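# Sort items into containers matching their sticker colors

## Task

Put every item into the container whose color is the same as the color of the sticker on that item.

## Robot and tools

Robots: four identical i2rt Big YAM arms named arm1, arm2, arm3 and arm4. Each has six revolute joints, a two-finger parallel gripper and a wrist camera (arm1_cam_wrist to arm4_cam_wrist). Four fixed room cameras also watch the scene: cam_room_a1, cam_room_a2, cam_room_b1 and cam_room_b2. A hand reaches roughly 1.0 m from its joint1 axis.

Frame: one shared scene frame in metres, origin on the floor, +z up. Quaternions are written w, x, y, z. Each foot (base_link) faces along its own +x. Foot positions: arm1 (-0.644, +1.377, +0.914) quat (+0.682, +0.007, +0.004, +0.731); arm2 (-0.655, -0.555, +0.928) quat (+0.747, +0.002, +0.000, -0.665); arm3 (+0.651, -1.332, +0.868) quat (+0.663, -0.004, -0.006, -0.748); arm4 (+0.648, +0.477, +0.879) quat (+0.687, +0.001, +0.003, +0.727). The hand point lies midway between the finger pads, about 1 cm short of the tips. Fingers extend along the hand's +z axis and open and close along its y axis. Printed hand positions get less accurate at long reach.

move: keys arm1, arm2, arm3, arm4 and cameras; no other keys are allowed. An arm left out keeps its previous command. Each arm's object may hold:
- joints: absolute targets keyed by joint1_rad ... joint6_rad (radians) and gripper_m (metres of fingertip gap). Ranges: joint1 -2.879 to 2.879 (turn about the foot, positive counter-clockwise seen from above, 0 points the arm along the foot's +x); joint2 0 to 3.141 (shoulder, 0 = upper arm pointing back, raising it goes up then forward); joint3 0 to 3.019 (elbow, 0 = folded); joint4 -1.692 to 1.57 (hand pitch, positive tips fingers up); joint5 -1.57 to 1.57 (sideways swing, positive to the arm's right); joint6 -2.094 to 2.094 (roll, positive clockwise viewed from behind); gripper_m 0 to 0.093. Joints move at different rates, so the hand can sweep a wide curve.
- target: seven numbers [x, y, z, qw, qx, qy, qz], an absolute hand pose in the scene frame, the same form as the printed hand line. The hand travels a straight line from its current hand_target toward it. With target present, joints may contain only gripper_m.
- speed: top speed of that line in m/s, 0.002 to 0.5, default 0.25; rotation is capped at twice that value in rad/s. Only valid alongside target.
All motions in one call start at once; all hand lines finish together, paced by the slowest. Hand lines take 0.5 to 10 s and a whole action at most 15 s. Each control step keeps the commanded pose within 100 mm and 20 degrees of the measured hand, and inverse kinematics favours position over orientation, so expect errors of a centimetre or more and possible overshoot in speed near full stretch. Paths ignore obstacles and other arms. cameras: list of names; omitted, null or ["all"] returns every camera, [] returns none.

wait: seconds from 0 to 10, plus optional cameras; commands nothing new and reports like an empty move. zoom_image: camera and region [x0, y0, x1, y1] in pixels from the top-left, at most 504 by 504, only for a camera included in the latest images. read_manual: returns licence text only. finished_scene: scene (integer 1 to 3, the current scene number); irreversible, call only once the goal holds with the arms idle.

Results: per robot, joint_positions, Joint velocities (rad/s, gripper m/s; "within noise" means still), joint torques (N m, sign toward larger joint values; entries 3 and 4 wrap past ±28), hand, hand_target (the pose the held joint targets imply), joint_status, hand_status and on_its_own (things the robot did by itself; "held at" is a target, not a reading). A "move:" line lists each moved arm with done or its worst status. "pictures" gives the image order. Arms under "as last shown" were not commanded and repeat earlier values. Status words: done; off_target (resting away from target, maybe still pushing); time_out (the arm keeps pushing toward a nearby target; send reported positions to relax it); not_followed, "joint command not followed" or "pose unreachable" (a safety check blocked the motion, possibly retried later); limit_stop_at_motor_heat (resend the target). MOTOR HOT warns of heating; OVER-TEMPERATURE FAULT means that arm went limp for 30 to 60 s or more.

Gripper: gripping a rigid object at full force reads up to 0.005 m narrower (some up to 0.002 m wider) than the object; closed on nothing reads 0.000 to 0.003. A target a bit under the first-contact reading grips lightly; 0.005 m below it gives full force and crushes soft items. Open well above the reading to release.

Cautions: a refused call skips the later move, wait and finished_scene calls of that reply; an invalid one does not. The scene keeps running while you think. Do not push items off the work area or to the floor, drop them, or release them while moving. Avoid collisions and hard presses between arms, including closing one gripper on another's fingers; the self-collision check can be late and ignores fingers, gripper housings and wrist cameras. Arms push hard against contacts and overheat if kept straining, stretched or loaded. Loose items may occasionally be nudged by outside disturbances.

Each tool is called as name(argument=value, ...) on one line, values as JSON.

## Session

move()

Scene clock: 0.00 s.
Joint torques (N m): no reading
Motor temperatures (°C): arm1=[20 23 27 23 21 21 21] | arm2=[23 24 26 22 22 20 23] | arm3=[24 23 24 23 24 23 23] | arm4=[22 21 24 22 24 21 24]
Heat: arm1: hottest joint3_rad 27 °C; arm2: hottest joint3_rad 26 °C; arm3: hottest joint1_rad 24 °C; arm4: hottest joint3_rad 24 °C.
Joint velocities: within noise
arm1.joint_positions: joint1_rad=+0.263 joint2_rad=+0.541 joint3_rad=+1.448 joint4_rad=-1.274 joint5_rad=+0.156 joint6_rad=+0.460 gripper_m=+0.09396
arm1.joint_status: not commanded
arm1.hand: x=-0.6722 y=+1.5689 z=+1.5123 quat_wxyz=(-0.269, +0.505, -0.648, -0.503) (m; scene frame)
arm1.hand_target: x=-0.6707 y=+1.5650 z=+1.5243 quat_wxyz=(-0.273, +0.499, -0.642, -0.514) (m; scene frame)
arm1.hand_status: not commanded
arm2.joint_positions: joint1_rad=+0.198 joint2_rad=+0.259 joint3_rad=+1.632 joint4_rad=-1.245 joint5_rad=-0.167 joint6_rad=+0.724 gripper_m=+0.09396
arm2.joint_status: not commanded
arm2.hand: x=-0.6328 y=-0.5393 z=+1.6268 quat_wxyz=(-0.736, -0.518, -0.413, +0.142) (m; scene frame)
arm2.hand_target: x=-0.6348 y=-0.5332 z=+1.6300 quat_wxyz=(-0.741, -0.512, -0.410, +0.144) (m; scene frame)
arm2.hand_status: not commanded
arm3.joint_positions: joint1_rad=-0.202 joint2_rad=+0.522 joint3_rad=+1.369 joint4_rad=-1.376 joint5_rad=-0.141 joint6_rad=+0.009 gripper_m=+0.09396
arm3.joint_status: not commanded
arm3.hand: x=+0.6122 y=-1.5130 z=+1.4112 quat_wxyz=(-0.346, -0.682, -0.528, +0.369) (m; scene frame)
arm3.hand_target: x=+0.6130 y=-1.5103 z=+1.4212 quat_wxyz=(-0.352, -0.676, -0.525, +0.378) (m; scene frame)
arm3.hand_status: not commanded
arm4.joint_positions: joint1_rad=+0.128 joint2_rad=+0.492 joint3_rad=+1.422 joint4_rad=-1.388 joint5_rad=-0.180 joint6_rad=-0.624 gripper_m=+0.09396
arm4.joint_status: not commanded
arm4.hand: x=+0.5903 y=+0.6373 z=+1.4468 quat_wxyz=(-0.401, +0.802, -0.272, -0.348) (m; scene frame)
arm4.hand_target: x=+0.5910 y=+0.6334 z=+1.4564 quat_wxyz=(-0.410, +0.797, -0.269, -0.353) (m; scene frame)
arm4.hand_status: not commanded
pictures: arm1_cam_wrist, arm2_cam_wrist, arm3_cam_wrist, arm4_cam_wrist, cam_room_a1, cam_room_a2, cam_room_b1, cam_room_b2
Images, in order (width x height): arm1_cam_wrist 672x504, arm2_cam_wrist 672x504, arm3_cam_wrist 672x504, arm4_cam_wrist 672x504, cam_room_a1 672x504, cam_room_a2 672x504, cam_room_b1 672x504, cam_room_b2 672x504.

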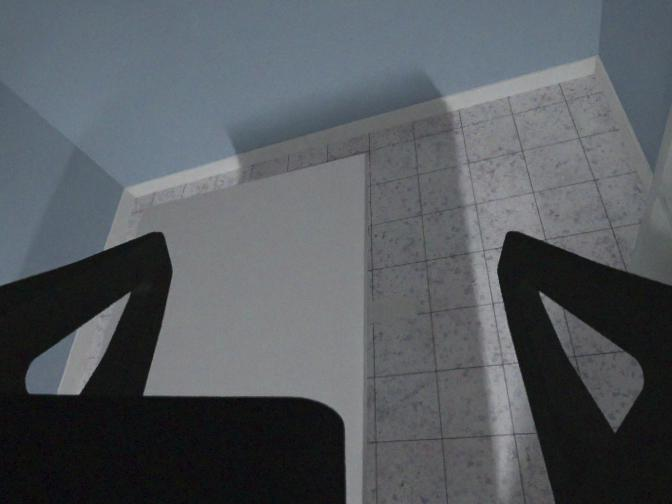

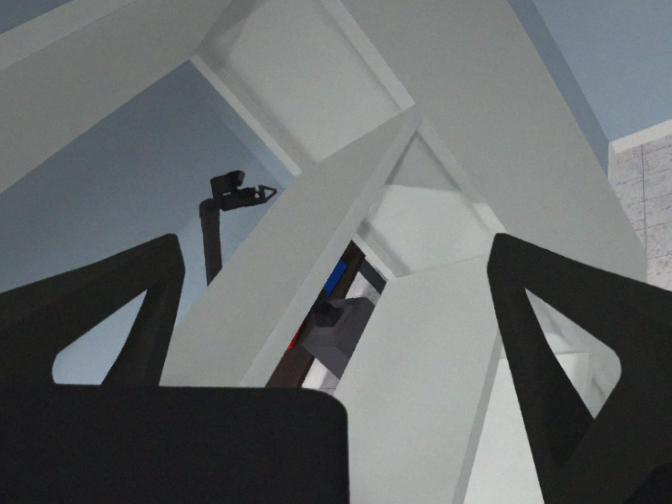

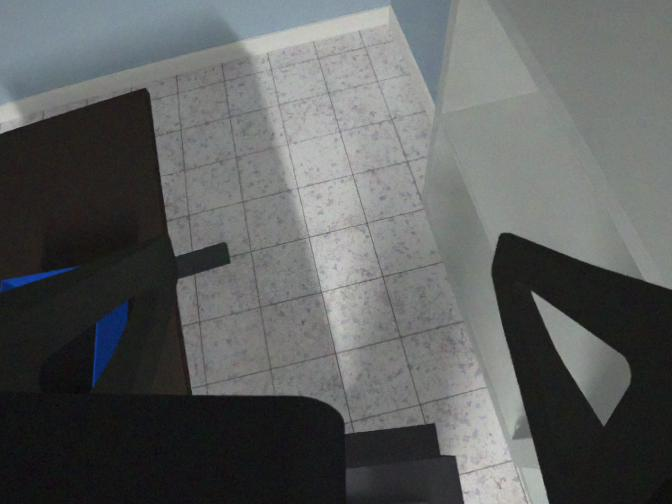

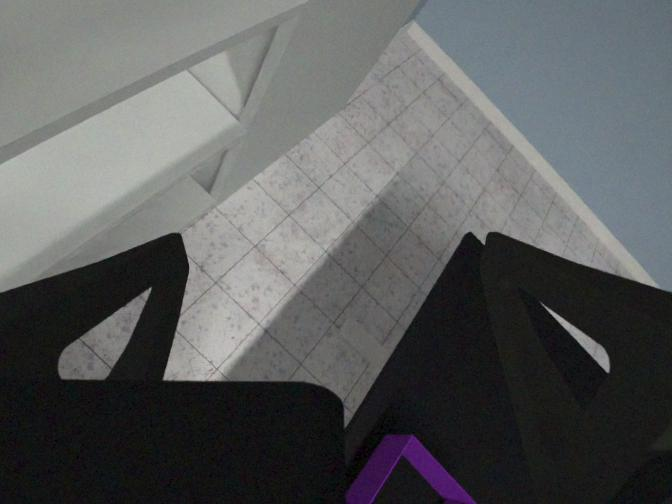

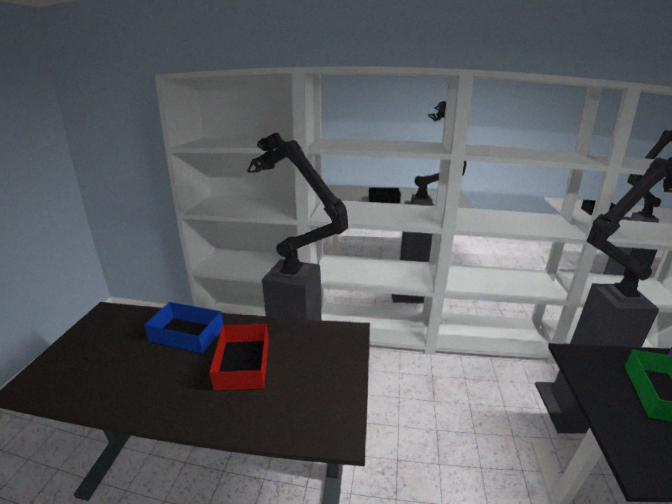

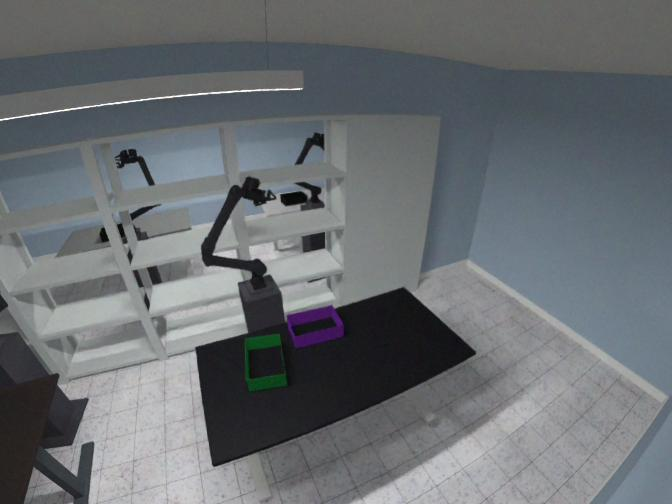

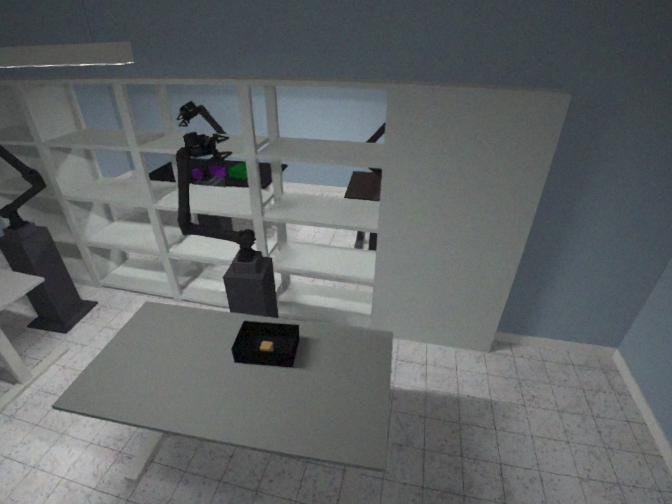

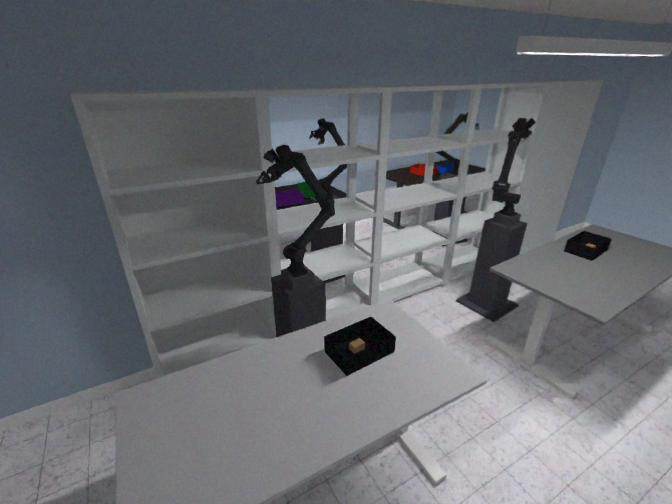

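zoom_image(camera="cam_room_b1", region=[220, 305, 320, 380])

zoom_image(camera="cam_room_b2", region=[310, 310, 410, 385])

zoom_image(camera="cam_room_b2", region=[550, 220, 630, 280])

move(arm1={"joints": {"joint1_rad": 1.85, "joint2_rad": 1.3, "joint3_rad": 1.13, "joint4_rad": -1.0, "joint5_rad": 0, "joint6_rad": 0}}, arm2={"joints": {"joint1_rad": -1.15, "joint2_rad": 1.3, "joint3_rad": 1.13, "joint4_rad": -1.0, "joint5_rad": 0, "joint6_rad": 0}}, arm3={"joints": {"joint1_rad": 1.6, "joint2_rad": 1.05, "joint3_rad": 1.1, "joint4_rad": -1.05, "joint5_rad": 0, "joint6_rad": 0}}, arm4={"joints": {"joint1_rad": -1.4, "joint2_rad": 1.05, "joint3_rad": 1.1, "joint4_rad": -1.05, "joint5_rad": 0, "joint6_rad": 0}}, cameras=["arm1_cam_wrist", "arm2_cam_wrist", "arm3_cam_wrist", "arm4_cam_wrist"])

Scaled by 5.040.

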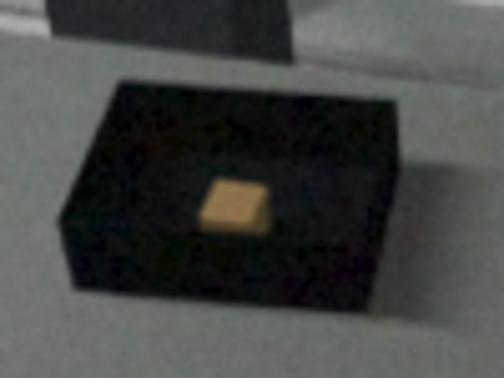

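Scaled by 5.040.

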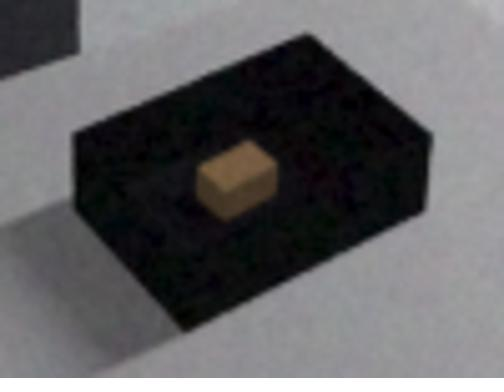

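Scaled by 6.300.

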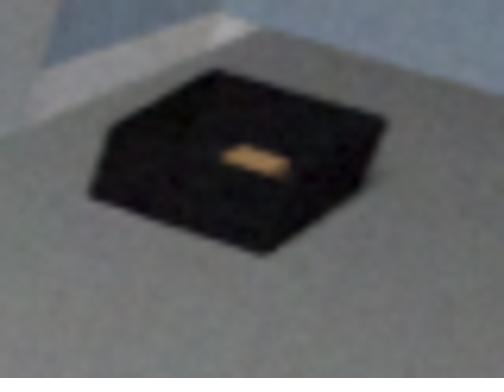

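Scene clock: 10.83 s.
Joint torques (N m): arm1=[-2.55 -7.94 13.24 1.31 0.1 -0.02] | arm2=[1.03 -10.11 12.55 1.62 0 -0.08] | arm3=[1.55 -8.64 10.89 1.36 0.11 -0.11] | arm4=[1.03 -8.64 11.26 1.25 0.06 0.15]
Motor temperatures (°C): arm1=[20 23 28 23 21 21 21] | arm2=[23 24 26 22 22 20 23] | arm3=[24 23 25 23 24 23 23] | arm4=[22 21 25 22 24 21 24]
Heat: arm1: hottest joint3_rad 28 °C; arm2: hottest joint3_rad 26 °C; arm3: hottest joint3_rad 25 °C; arm4: hottest joint3_rad 25 °C.
move: arm1 done; arm2 done; arm3 done; arm4 done
Joint velocities: within noise
arm1.joint_positions: joint1_rad=+1.851 joint2_rad=+1.312 joint3_rad=+1.105 joint4_rad=-1.008 joint5_rad=-0.002 joint6_rad=+0.007 gripper_m=+0.09398
arm1.joint_status: all done
arm1.hand: x=-1.0634 y=+1.2229 z=+1.1254 quat_wxyz=(+0.030, +0.968, +0.168, -0.182) (m; scene frame)
arm1.hand_target: x=-1.0712 y=+1.2209 z=+1.1429 quat_wxyz=(+0.032, +0.964, +0.170, -0.203) (m; scene frame)
arm1.hand_status: not commanded
arm2.joint_positions: joint1_rad=-1.153 joint2_rad=+1.283 joint3_rad=+1.114 joint4_rad=-1.002 joint5_rad=-0.001 joint6_rad=+0.014 gripper_m=+0.09398
arm2.joint_status: all done
arm2.hand: x=-1.0445 y=-0.7859 z=+1.1488 quat_wxyz=(-0.053, -0.947, -0.252, +0.190) (m; scene frame)
arm2.hand_target: x=-1.0494 y=-0.7903 z=+1.1492 quat_wxyz=(-0.052, -0.945, -0.261, +0.191) (m; scene frame)
arm2.hand_status: not commanded
arm3.joint_positions: joint1_rad=+1.594 joint2_rad=+1.063 joint3_rad=+1.086 joint4_rad=-1.057 joint5_rad=-0.002 joint6_rad=+0.006 gripper_m=+0.09398
arm3.joint_status: all done
arm3.hand: x=+1.0533 y=-1.3673 z=+1.1607 quat_wxyz=(-0.266, -0.048, -0.963, +0.018) (m; scene frame)
arm3.hand_target: x=+1.0555 y=-1.3651 z=+1.1733 quat_wxyz=(-0.282, -0.042, -0.958, +0.019) (m; scene frame)
arm3.hand_status: not commanded
arm4.joint_positions: joint1_rad=-1.402 joint2_rad=+1.062 joint3_rad=+1.070 joint4_rad=-1.061 joint5_rad=+0.001 joint6_rad=-0.012 gripper_m=+0.09398
arm4.joint_status: all done
arm4.hand: x=+1.0396 y=+0.5673 z=+1.1604 quat_wxyz=(-0.252, +0.115, -0.961, -0.026) (m; scene frame)
arm4.hand_target: x=+1.0457 y=+0.5696 z=+1.1818 quat_wxyz=(-0.277, +0.109, -0.954, -0.030) (m; scene frame)
arm4.hand_status: not commanded
pictures: arm1_cam_wrist, arm2_cam_wrist, arm3_cam_wrist, arm4_cam_wrist
Images, in order (width x height): arm1_cam_wrist 672x504, arm2_cam_wrist 672x504, arm3_cam_wrist 672x504, arm4_cam_wrist 672x504.

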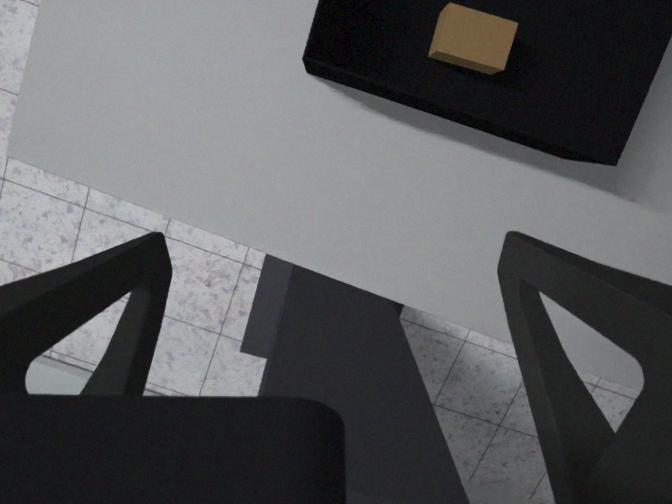

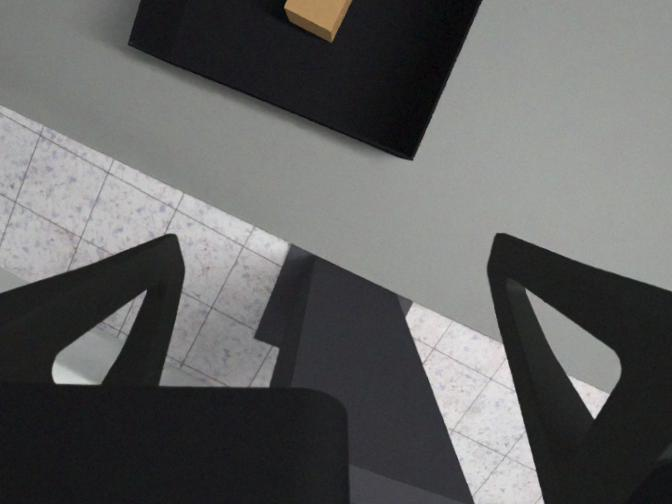

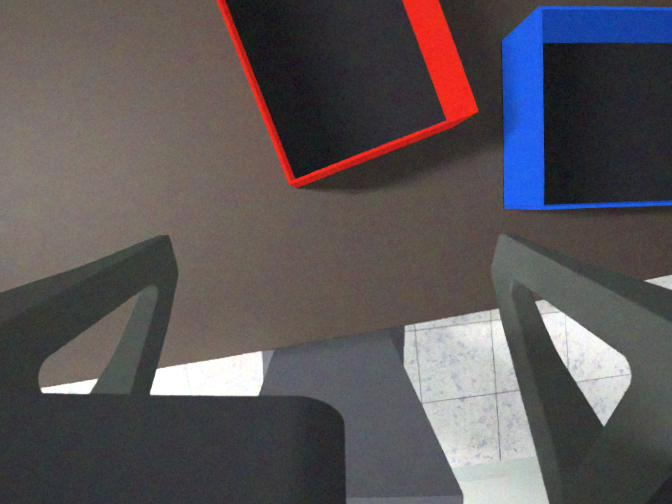

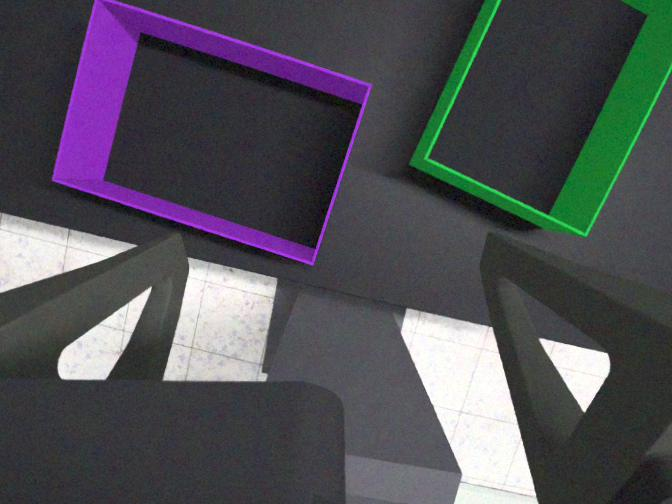

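zoom_image(camera="arm1_cam_wrist", region=[410, 0, 540, 98])

zoom_image(camera="arm2_cam_wrist", region=[250, 0, 380, 98])

Scaled by 3.877.

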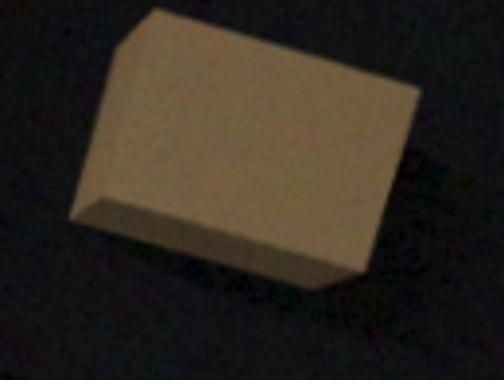

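Scaled by 3.877.

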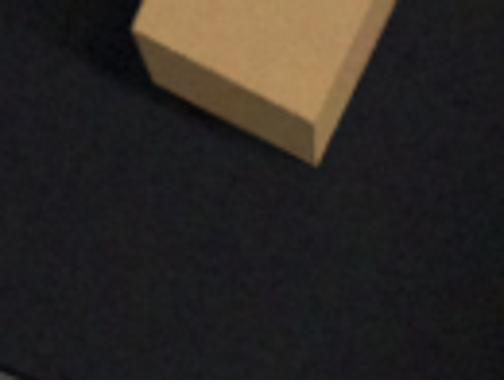

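move(arm1={"target": [-1.190, 1.3194, 0.89, -0.0088, -0.9835, -0.0498, 0.1734]}, arm2={"target": [-1.14, -0.83, 1.08, -0.0468, -0.9532, -0.2113, 0.2113]}, cameras=["arm1_cam_wrist", "arm2_cam_wrist"])

Scene clock: 55.57 s.
Joint torques (N m): arm1=[-2.14 -13.22 11.81 1.28 0.06 0.08] | arm2=[0.15 -13.57 15.46 2.14 0.19 0.21] | arm3=[1.61 -8.82 10.88 1.35 0.11 -0.11] | arm4=[0.67 -8.41 11.34 1.21 0.1 0.16]
Motor temperatures (°C): arm1=[20 24 32 23 21 21 21] | arm2=[23 25 31 22 22 20 23] | arm3=[24 23 27 23 24 23 23] | arm4=[22 22 30 22 24 21 24]
Heat: arm1: hottest joint3_rad 32 °C; arm2: hottest joint3_rad 31 °C; arm3: hottest joint3_rad 27 °C; arm4: hottest joint3_rad 30 °C.
move: arm1 off_target; arm2 off_target
Joint velocities: within noise
arm1.joint_positions: joint1_rad=+1.611 joint2_rad=+1.878 joint3_rad=+1.034 joint4_rad=-0.460 joint5_rad=-0.003 joint6_rad=+0.000 gripper_m=+0.09398
arm1.joint_status: not commanded
arm1.hand: x=-1.1611 y=+1.3206 z=+0.8702 quat_wxyz=(+0.007, +0.989, +0.054, -0.140) (m; scene frame)
arm1.hand_target: x=-1.1886 y=+1.3197 z=+0.8910 quat_wxyz=(+0.009, +0.984, +0.050, -0.173) (m; scene frame)
arm1.hand_status: off_target (0.035 m and 3.9 deg from the pose sent, 0.284 m and 13.9 deg at the start)
arm2.joint_positions: joint1_rad=-1.153 joint2_rad=+1.556 joint3_rad=+1.166 joint4_rad=-0.796 joint5_rad=+0.032 joint6_rad=+0.068 gripper_m=+0.09398
arm2.joint_status: not commanded
arm2.hand: x=-1.1142 y=-0.8204 z=+1.0637 quat_wxyz=(-0.040, -0.956, -0.224, +0.186) (m; scene frame)
arm2.hand_target: x=-1.1384 y=-0.8290 z=+1.0804 quat_wxyz=(-0.047, -0.953, -0.211, +0.211) (m; scene frame)
arm2.hand_status: off_target (0.032 m and 3.3 deg from the pose sent, 0.126 m and 5.4 deg at the start)
arm3, arm4: as last shown
pictures: arm1_cam_wrist, arm2_cam_wrist
Images, in order (width x height): arm1_cam_wrist 672x504, arm2_cam_wrist 672x504.

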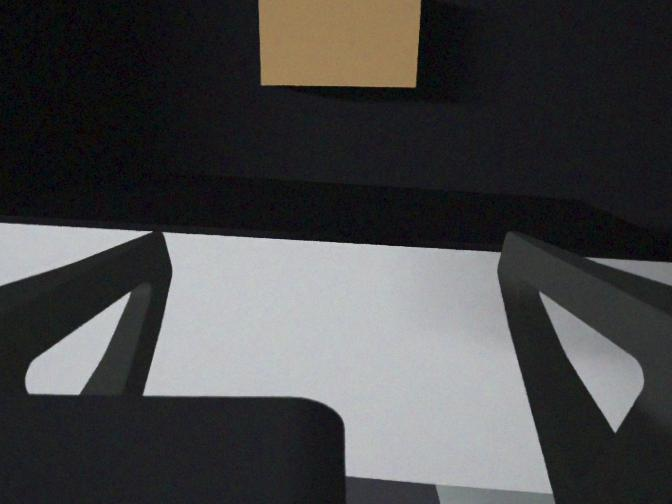

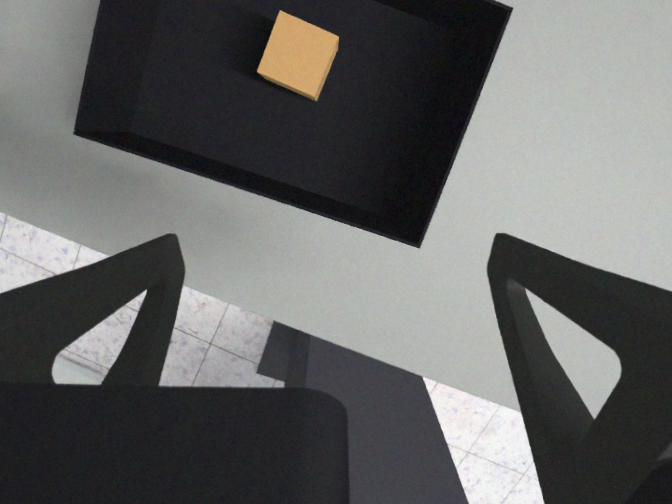

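move(arm1={"target": [-1.247, 1.3155, 0.763, -0.0088, -0.9835, -0.0498, 0.1734], "speed": 0.15}, arm2={"target": [-1.158, -0.888, 0.89, -0.0068, -0.984, -0.0387, 0.1735]}, cameras=["arm1_cam_wrist", "arm2_cam_wrist"])

Scene clock: 71.83 s.
Joint torques (N m): arm1=[-2.49 -15.44 9.78 1.37 0.04 0.06] | arm2=[1.26 -18.26 12.25 1.73 0.36 0.22] | arm3=[1.67 -8.76 10.86 1.33 0.11 -0.1] | arm4=[0.91 -8.59 11.29 1.13 0.06 0.16]
Motor temperatures (°C): arm1=[20 25 32 23 21 21 21] | arm2=[23 25 33 22 22 20 23] | arm3=[24 23 28 23 24 23 23] | arm4=[22 22 32 22 24 21 24]
Heat: arm1: hottest joint3_rad 32 °C; arm2: hottest joint3_rad 33 °C; arm3: hottest joint3_rad 28 °C; arm4: hottest joint3_rad 32 °C.
move: arm1 off_target; arm2 off_target
Joint velocities: within noise
arm1.joint_positions: joint1_rad=+1.611 joint2_rad=+2.223 joint3_rad=+1.219 joint4_rad=-0.279 joint5_rad=-0.003 joint6_rad=+0.000 gripper_m=+0.09398
arm1.joint_status: not commanded
arm1.hand: x=-1.2233 y=+1.3143 z=+0.7550 quat_wxyz=(+0.008, +0.987, +0.054, -0.151) (m; scene frame)
arm1.hand_target: x=-1.2462 y=+1.3158 z=+0.7638 quat_wxyz=(+0.009, +0.984, +0.050, -0.173) (m; scene frame)
arm1.hand_status: off_target (0.025 m and 2.7 deg from the pose sent, 0.137 m and 3.9 deg at the start)
arm2.joint_positions: joint1_rad=-1.058 joint2_rad=+1.980 joint3_rad=+1.236 joint4_rad=-0.565 joint5_rad=+0.177 joint6_rad=+0.516 gripper_m=+0.09398
arm2.joint_status: not commanded
arm2.hand: x=-1.1408 y=-0.8714 z=+0.8837 quat_wxyz=(+0.004, -0.987, -0.045, +0.156) (m; scene frame)
arm2.hand_target: x=-1.1571 y=-0.8875 z=+0.8907 quat_wxyz=(-0.007, -0.984, -0.039, +0.174) (m; scene frame)
arm2.hand_status: off_target (0.025 m and 2.5 deg from the pose sent, 0.192 m and 21.9 deg at the start)
arm3, arm4: as last shown
pictures: arm1_cam_wrist, arm2_cam_wrist
Images, in order (width x height): arm1_cam_wrist 672x504, arm2_cam_wrist 672x504.

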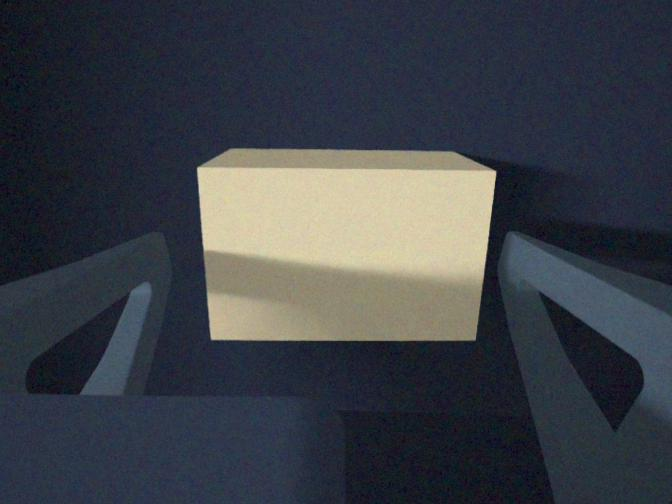

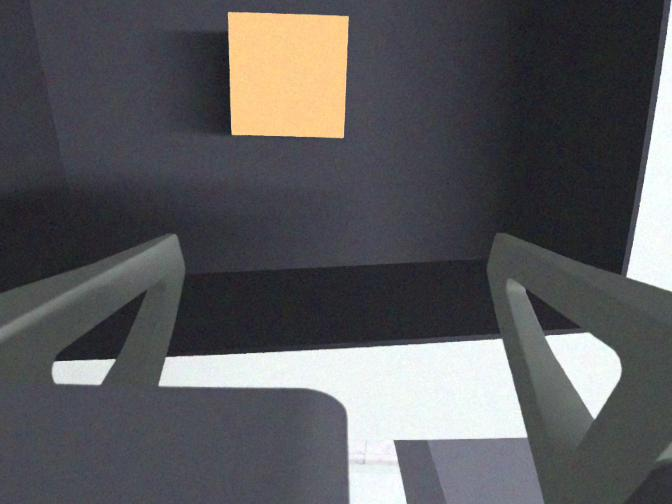

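move(arm1={"target": [-1.252, 1.3175, 0.750, -0.0088, -0.9835, -0.0498, 0.1734], "speed": 0.1}, arm2={"target": [-1.209, -0.908, 0.768, -0.0068, -0.984, -0.0387, 0.1735], "speed": 0.15}, cameras=["arm1_cam_wrist", "arm2_cam_wrist"])

Scene clock: 83.00 s.
Joint torques (N m): arm1=[-3.02 -14.92 10.06 1.44 0 0.02] | arm2=[0.15 -20.31 11.11 1.8 0.08 -0.01] | arm3=[1.55 -8.64 10.86 1.31 0.1 -0.11] | arm4=[1.08 -8.82 11.3 1.14 0.04 0.18]
Motor temperatures (°C): arm1=[20 25 32 23 21 21 21] | arm2=[23 25 34 22 22 20 23] | arm3=[24 23 28 23 24 23 23] | arm4=[22 22 32 22 24 21 24]
Heat: arm1: hottest joint3_rad 32 °C; arm2: hottest joint3_rad 34 °C; arm3: hottest joint3_rad 28 °C; arm4: hottest joint3_rad 32 °C.
move: arm1 off_target; arm2 off_target
Joint velocities: within noise
arm1.joint_positions: joint1_rad=+1.611 joint2_rad=+2.248 joint3_rad=+1.238 joint4_rad=-0.266 joint5_rad=-0.003 joint6_rad=+0.000 gripper_m=+0.09398
arm1.joint_status: not commanded
arm1.hand: x=-1.2292 y=+1.3137 z=+0.7470 quat_wxyz=(+0.008, +0.987, +0.054, -0.154) (m; scene frame)
arm1.hand_target: x=-1.2512 y=+1.3178 z=+0.7508 quat_wxyz=(+0.009, +0.984, +0.050, -0.174) (m; scene frame)
arm1.hand_status: off_target (0.023 m and 2.3 deg from the pose sent, 0.029 m and 2.7 deg at the start)
arm2.joint_positions: joint1_rad=-1.066 joint2_rad=+2.293 joint3_rad=+1.429 joint4_rad=-0.429 joint5_rad=+0.177 joint6_rad=+0.516 gripper_m=+0.09398
arm2.joint_status: not commanded
arm2.hand: x=-1.1914 y=-0.9014 z=+0.7714 quat_wxyz=(+0.001, -0.986, -0.040, +0.163) (m; scene frame)
arm2.hand_target: x=-1.2083 y=-0.9074 z=+0.7685 quat_wxyz=(-0.007, -0.984, -0.039, +0.174) (m; scene frame)
arm2.hand_status: off_target (0.019 m and 1.5 deg from the pose sent, 0.139 m and 2.5 deg at the start)
arm3, arm4: as last shown
pictures: arm1_cam_wrist, arm2_cam_wrist
Images, in order (width x height): arm1_cam_wrist 672x504, arm2_cam_wrist 672x504.

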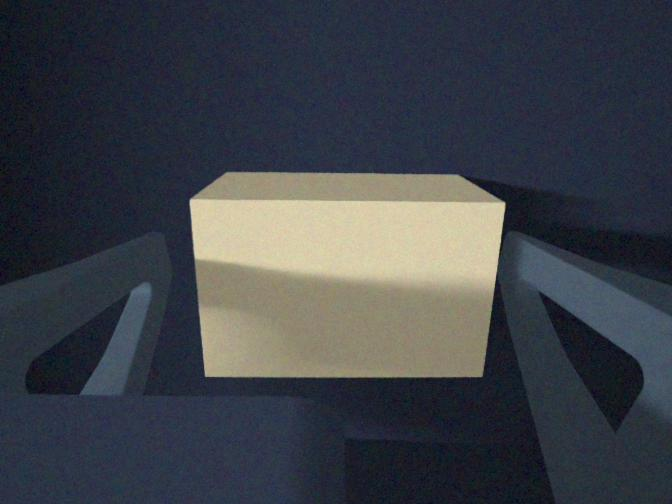

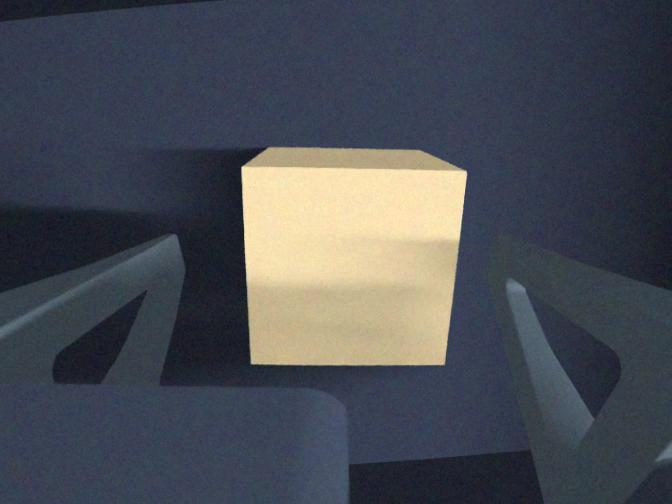

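move(arm1={"joints": {"gripper_m": 0.061}}, arm2={"target": [-1.213, -0.903, 0.752, -0.0068, -0.984, -0.0387, 0.1735], "speed": 0.1}, cameras=["arm1_cam_wrist", "arm2_cam_wrist"])

Scene clock: 89.87 s.
Joint torques (N m): arm1=[-2.43 -14.8 9.88 1.42 -0.05 0.08] | arm2=[0.03 -20.07 11.04 1.89 0.02 -0.08] | arm3=[1.55 -8.64 10.86 1.33 0.11 -0.11] | arm4=[0.79 -8.76 11.38 1.21 0.06 0.15]
Motor temperatures (°C): arm1=[20 25 33 23 21 21 21] | arm2=[23 26 33 22 22 20 23] | arm3=[24 23 28 23 24 23 23] | arm4=[22 22 33 22 24 21 24]
Heat: arm1: hottest joint3_rad 33 °C; arm2: hottest joint3_rad 33 °C; arm3: hottest joint3_rad 28 °C; arm4: hottest joint3_rad 33 °C.
move: arm1 off_target; arm2 off_target
Joint velocities: within noise
arm1.joint_positions: joint1_rad=+1.611 joint2_rad=+2.248 joint3_rad=+1.238 joint4_rad=-0.266 joint5_rad=-0.003 joint6_rad=+0.000 gripper_m=+0.06892
arm1.joint_status: gripper_m off_target (ended at +0.06895, target +0.06100)
arm1.hand: x=-1.2292 y=+1.3137 z=+0.7470 quat_wxyz=(+0.008, +0.987, +0.054, -0.154) (m; scene frame)
arm1.hand_target: x=-1.2512 y=+1.3177 z=+0.7508 quat_wxyz=(+0.009, +0.984, +0.050, -0.174) (m; scene frame)
arm1.hand_status: not commanded
arm2.joint_positions: joint1_rad=-1.076 joint2_rad=+2.319 joint3_rad=+1.437 joint4_rad=-0.405 joint5_rad=+0.175 joint6_rad=+0.513 gripper_m=+0.09398
arm2.joint_status: not commanded
arm2.hand: x=-1.1961 y=-0.8971 z=+0.7590 quat_wxyz=(+0.000, -0.986, -0.037, +0.164) (m; scene frame)
arm2.hand_target: x=-1.2121 y=-0.9024 z=+0.7525 quat_wxyz=(-0.007, -0.984, -0.039, +0.174) (m; scene frame)
arm2.hand_status: off_target (0.019 m and 1.4 deg from the pose sent, 0.029 m and 1.5 deg at the start)
arm3, arm4: as last shown
pictures: arm1_cam_wrist, arm2_cam_wrist
Images, in order (width x height): arm1_cam_wrist 672x504, arm2_cam_wrist 672x504.

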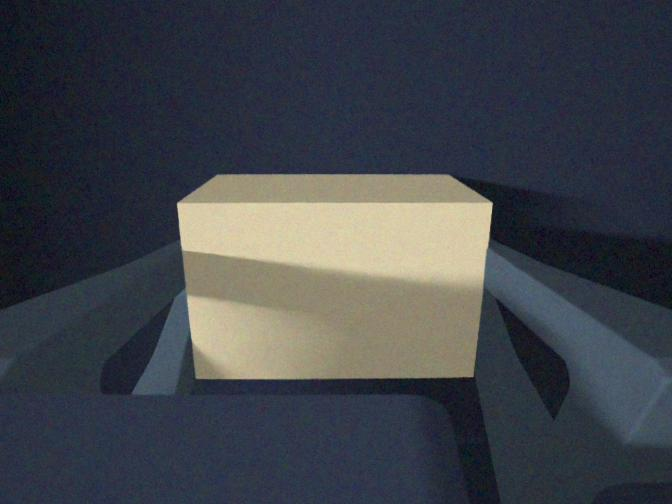

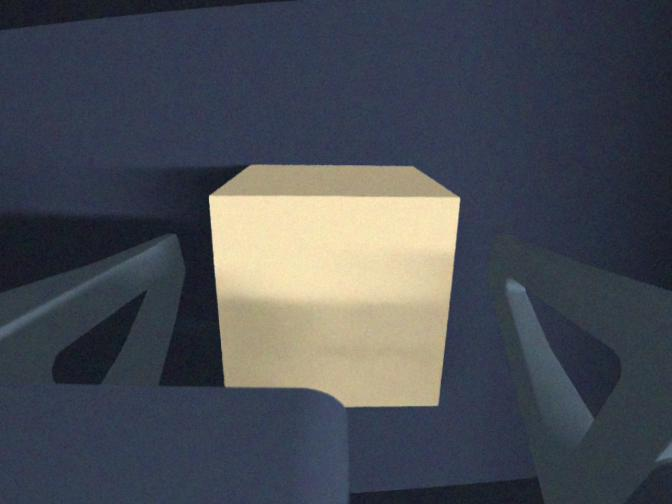

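move(arm1={"target": [-1.22, 1.313, 0.95, -0.0088, -0.9835, -0.0498, 0.1734], "speed": 0.22}, arm2={"joints": {"gripper_m": 0.045}}, cameras=["arm1_cam_wrist", "arm2_cam_wrist"])

move(arm1={"joints": {"joint1_rad": 1.611, "joint2_rad": 1.2, "joint3_rad": 1.2, "joint4_rad": 0.5, "joint5_rad": 0, "joint6_rad": 0}}, arm2={"target": [-1.18, -0.89, 0.95, -0.0068, -0.984, -0.0387, 0.1735], "speed": 0.22}, cameras=["arm2_cam_wrist", "cam_room_b1", "cam_room_b2"])

zoom_image(camera="cam_room_b2", region=[250, 150, 400, 300])

Scene clock: 100.93 s.
Joint torques (N m): arm1=[-0.85 -14.74 9.83 0.77 0.1 0.09] | arm2=[0.21 -20.01 10.99 1.92 0.08 -0.06] | arm3=[1.61 -8.88 10.92 1.35 0.11 -0.11] | arm4=[1.08 -8.7 11.3 1.22 0.07 0.17]
Motor temperatures (°C): arm1=[20 25 33 23 21 21 22] | arm2=[23 25 34 22 22 20 23] | arm3=[24 23 28 23 24 23 23] | arm4=[22 22 33 22 24 21 24]
Heat: arm1: hottest joint3_rad 33 °C; arm2: hottest joint3_rad 34 °C; arm3: hottest joint3_rad 28 °C; arm4: hottest joint3_rad 33 °C.
move: arm1 done; arm2 off_target
Joint velocities: within noise
arm1.joint_positions: joint1_rad=+1.611 joint2_rad=+1.847 joint3_rad=+1.218 joint4_rad=-0.619 joint5_rad=-0.003 joint6_rad=+0.003 gripper_m=+0.06892
arm1.joint_status: not commanded
arm1.hand: x=-1.2175 y=+1.3143 z=+0.9416 quat_wxyz=(+0.009, +0.984, +0.053, -0.168) (m; scene frame)
arm1.hand_target: x=-1.2200 y=+1.3130 z=+0.9500 quat_wxyz=(+0.009, +0.984, +0.050, -0.173) (m; scene frame)
arm1.hand_status: done (0.009 m and 0.7 deg from the pose sent, 0.203 m and 2.3 deg at the start)
arm2.joint_positions: joint1_rad=-1.076 joint2_rad=+2.319 joint3_rad=+1.437 joint4_rad=-0.405 joint5_rad=+0.173 joint6_rad=+0.512 gripper_m=+0.05289
arm2.joint_status: gripper_m off_target (ended at +0.05292, target +0.04500)
arm2.hand: x=-1.1963 y=-0.8976 z=+0.7592 quat_wxyz=(-0.001, -0.986, -0.037, +0.164) (m; scene frame)
arm2.hand_target: x=-1.2121 y=-0.9024 z=+0.7525 quat_wxyz=(-0.007, -0.984, -0.039, +0.174) (m; scene frame)
arm2.hand_status: not commanded
arm3, arm4: as last shown
pictures: arm1_cam_wrist, arm2_cam_wrist
Images, in order (width x height): arm1_cam_wrist 672x504, arm2_cam_wrist 672x504.

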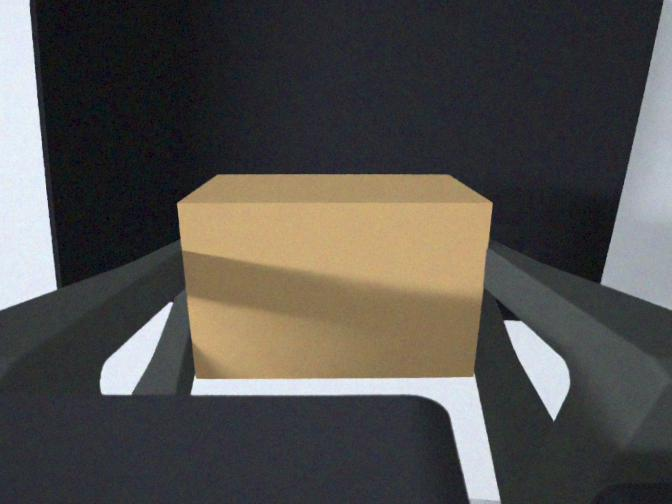

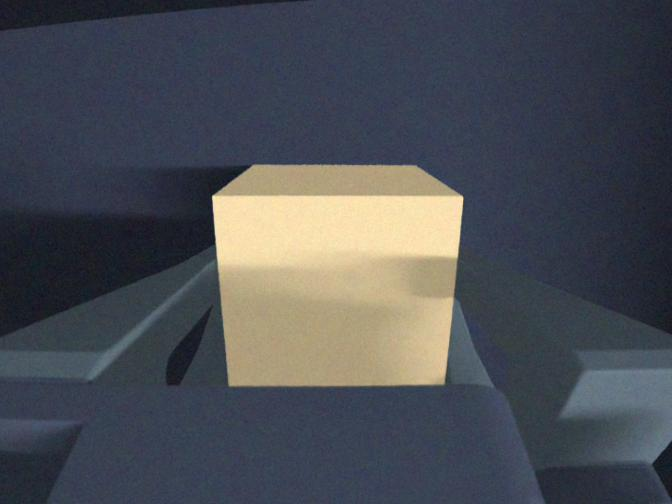

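Scene clock: 102.67 s.
Joint torques (N m): arm1=[-1.96 -6.59 13.85 2.28 0.09 0] | arm2=[1.2 -21.13 8.81 0.85 0.26 0.05] | arm3=[1.73 -8.76 10.89 1.33 0.11 -0.11] | arm4=[1.08 -9 11.32 1.17 0.08 0.19]
Motor temperatures (°C): arm1=[20 25 33 23 21 21 22] | arm2=[23 25 33 22 22 20 23] | arm3=[24 23 28 23 24 23 23] | arm4=[22 22 34 22 24 21 24]
Heat: arm1: hottest joint3_rad 33 °C; arm2: hottest joint3_rad 33 °C; arm3: hottest joint3_rad 28 °C; arm4: hottest joint3_rad 34 °C.
move: arm1 done; arm2 done
Joint velocities: within noise
arm1.joint_positions: joint1_rad=+1.611 joint2_rad=+1.200 joint3_rad=+1.177 joint4_rad=+0.479 joint5_rad=-0.002 joint6_rad=+0.003 gripper_m=+0.06892
arm1.joint_status: all done
arm1.hand: x=-1.1817 y=+1.3158 z=+1.5299 quat_wxyz=(+0.047, +0.522, +0.030, -0.851) (m; scene frame)
arm1.hand_target: x=-1.1767 y=+1.3167 z=+1.5481 quat_wxyz=(+0.046, +0.503, +0.029, -0.863) (m; scene frame)
arm1.hand_status: not commanded
arm2.joint_positions: joint1_rad=-1.076 joint2_rad=+1.950 joint3_rad=+1.401 joint4_rad=-0.696 joint5_rad=+0.173 joint6_rad=+0.512 gripper_m=+0.05289
arm2.joint_status: not commanded
arm2.hand: x=-1.1873 y=-0.8916 z=+0.9532 quat_wxyz=(-0.012, -0.983, -0.035, +0.181) (m; scene frame)
arm2.hand_target: x=-1.1801 y=-0.8900 z=+0.9501 quat_wxyz=(-0.007, -0.984, -0.039, +0.174) (m; scene frame)
arm2.hand_status: done (0.008 m and 1.1 deg from the pose sent, 0.192 m and 1.3 deg at the start)
arm3, arm4: as last shown
pictures: arm2_cam_wrist, cam_room_b1, cam_room_b2
Images, in order (width x height): arm2_cam_wrist 672x504, cam_room_b1 672x504, cam_room_b2 672x504.

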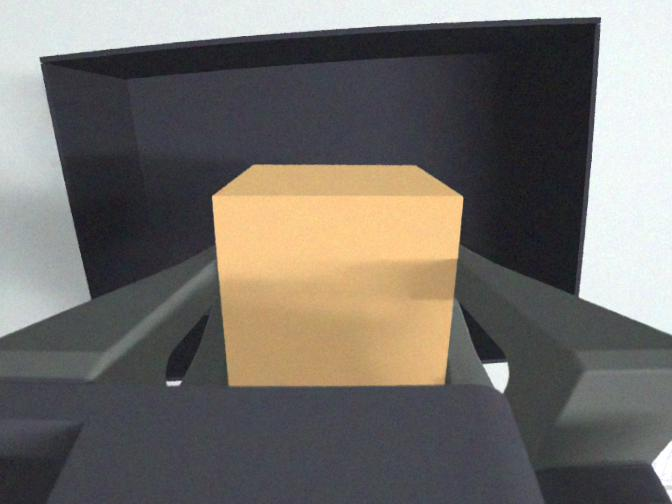

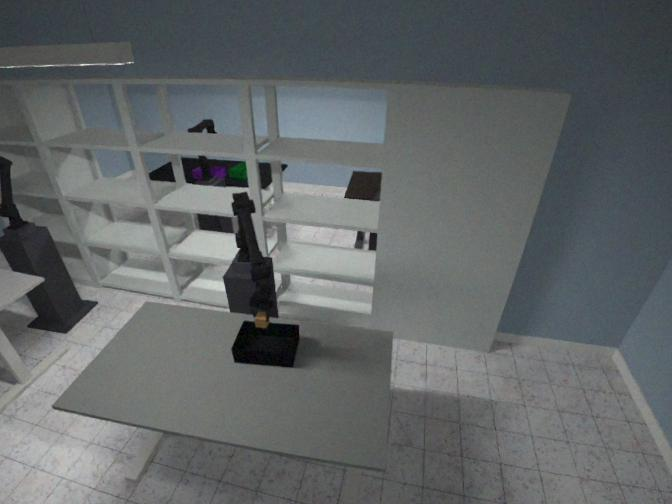

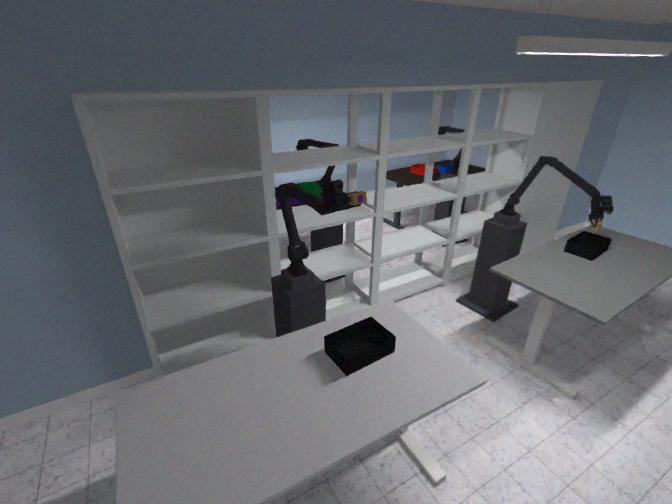

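Scaled by 3.360.

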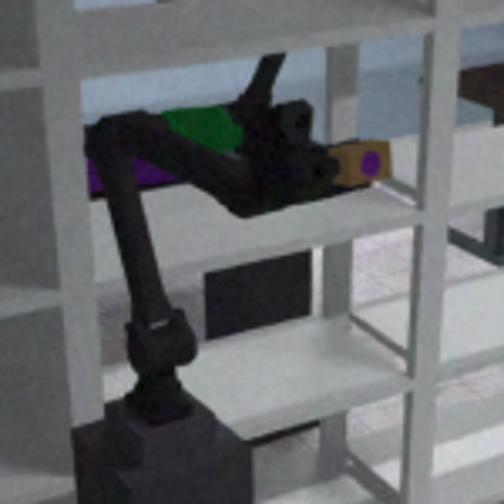

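move(arm1={"joints": {"joint1_rad": -2.257, "joint2_rad": 1.12, "joint3_rad": 0.9, "joint4_rad": -1.02, "joint5_rad": 0, "joint6_rad": 0}}, arm2={"joints": {"joint1_rad": -1.076, "joint2_rad": 1.2, "joint3_rad": 1.2, "joint4_rad": 0.5, "joint5_rad": 0, "joint6_rad": 0}}, cameras=["arm1_cam_wrist", "cam_room_b1", "cam_room_b2"])

zoom_image(camera="cam_room_b1", region=[200, 180, 320, 280])

zoom_image(camera="cam_room_b2", region=[490, 130, 640, 240])

Scene clock: 114.47 s.
Joint torques (N m): arm1=[-2.08 -5.3 13.29 0.87 0.04 0.13] | arm2=[0.79 -9.99 13.45 3.14 -0.16 -0.08] | arm3=[1.49 -8.59 10.89 1.35 0.11 -0.11] | arm4=[0.85 -8.64 11.26 1.11 0.07 0.16]
Motor temperatures (°C): arm1=[20 25 34 23 22 22 22] | arm2=[23 25 32 22 22 20 23] | arm3=[24 23 29 23 24 23 23] | arm4=[22 22 34 22 24 21 24]
Heat: arm1: hottest joint3_rad 34 °C; arm2: hottest joint3_rad 32 °C; arm3: hottest joint3_rad 29 °C; arm4: hottest joint3_rad 34 °C.
move: arm1 done; arm2 done
Joint velocities: within noise
arm1.joint_positions: joint1_rad=-2.254 joint2_rad=+1.123 joint3_rad=+0.871 joint4_rad=-1.019 joint5_rad=+0.000 joint6_rad=-0.009 gripper_m=+0.06897
arm1.joint_status: all done
arm1.hand: x=-0.3458 y=+1.1681 z=+1.0802 quat_wxyz=(-0.135, -0.295, -0.945, +0.047) (m; scene frame)
arm1.hand_target: x=-0.3390 y=+1.1618 z=+1.0939 quat_wxyz=(-0.149, -0.299, -0.941, +0.051) (m; scene frame)
arm1.hand_status: not commanded
arm2.joint_positions: joint1_rad=-1.076 joint2_rad=+1.191 joint3_rad=+1.182 joint4_rad=+0.476 joint5_rad=+0.003 joint6_rad=+0.014 gripper_m=+0.05289
arm2.joint_status: all done
arm2.hand: x=-1.1040 y=-0.8698 z=+1.5412 quat_wxyz=(-0.261, -0.502, -0.154, +0.810) (m; scene frame)
arm2.hand_target: x=-1.1034 y=-0.8704 z=+1.5521 quat_wxyz=(-0.258, -0.488, -0.155, +0.819) (m; scene frame)
arm2.hand_status: not commanded
arm3, arm4: as last shown
pictures: arm1_cam_wrist, cam_room_b1, cam_room_b2
Images, in order (width x height): arm1_cam_wrist 672x504, cam_room_b1 672x504, cam_room_b2 672x504.

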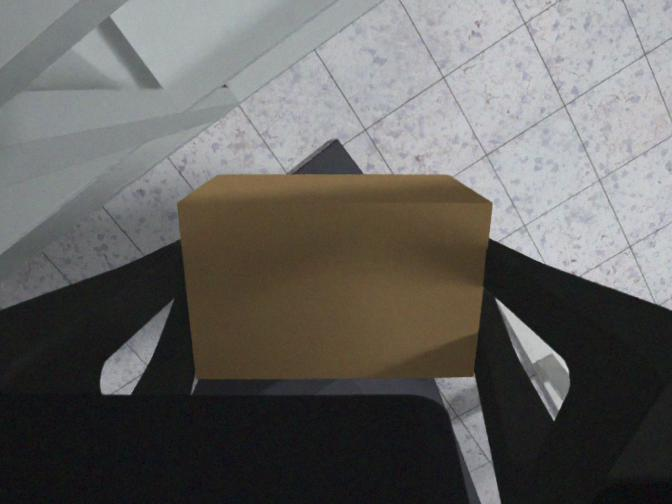

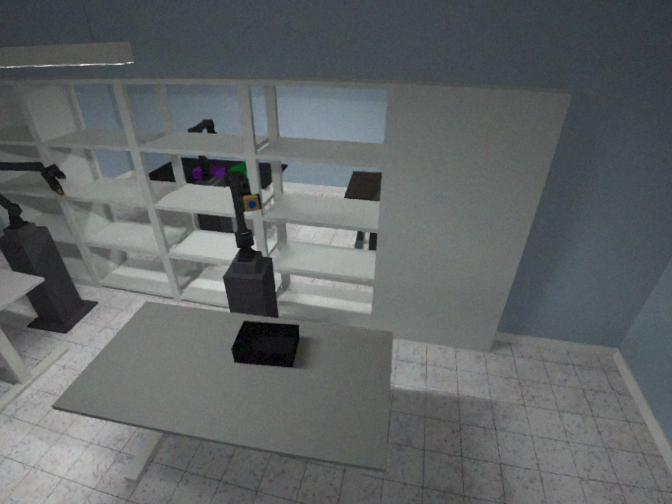

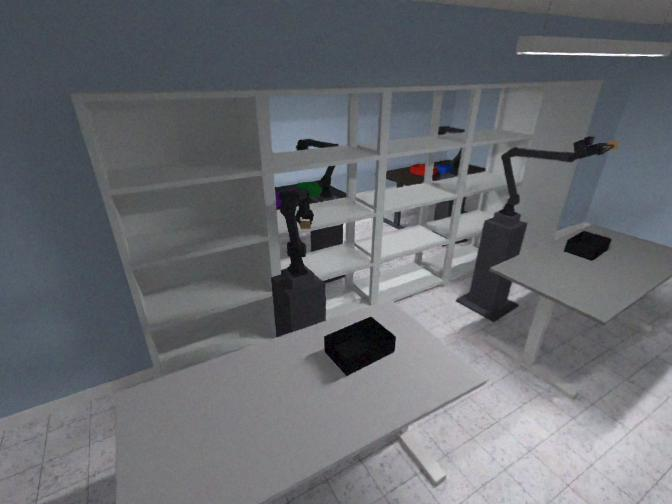

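Scaled by 4.200.

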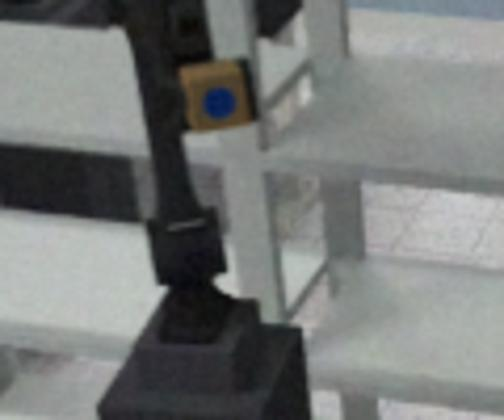

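Scaled by 3.360.

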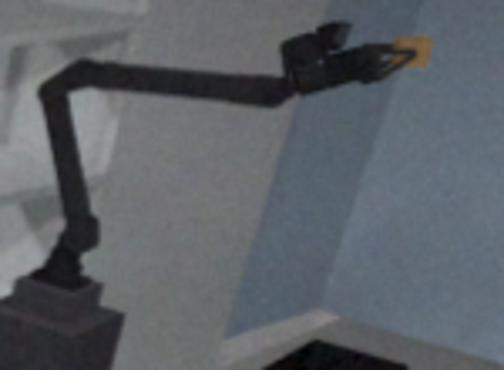

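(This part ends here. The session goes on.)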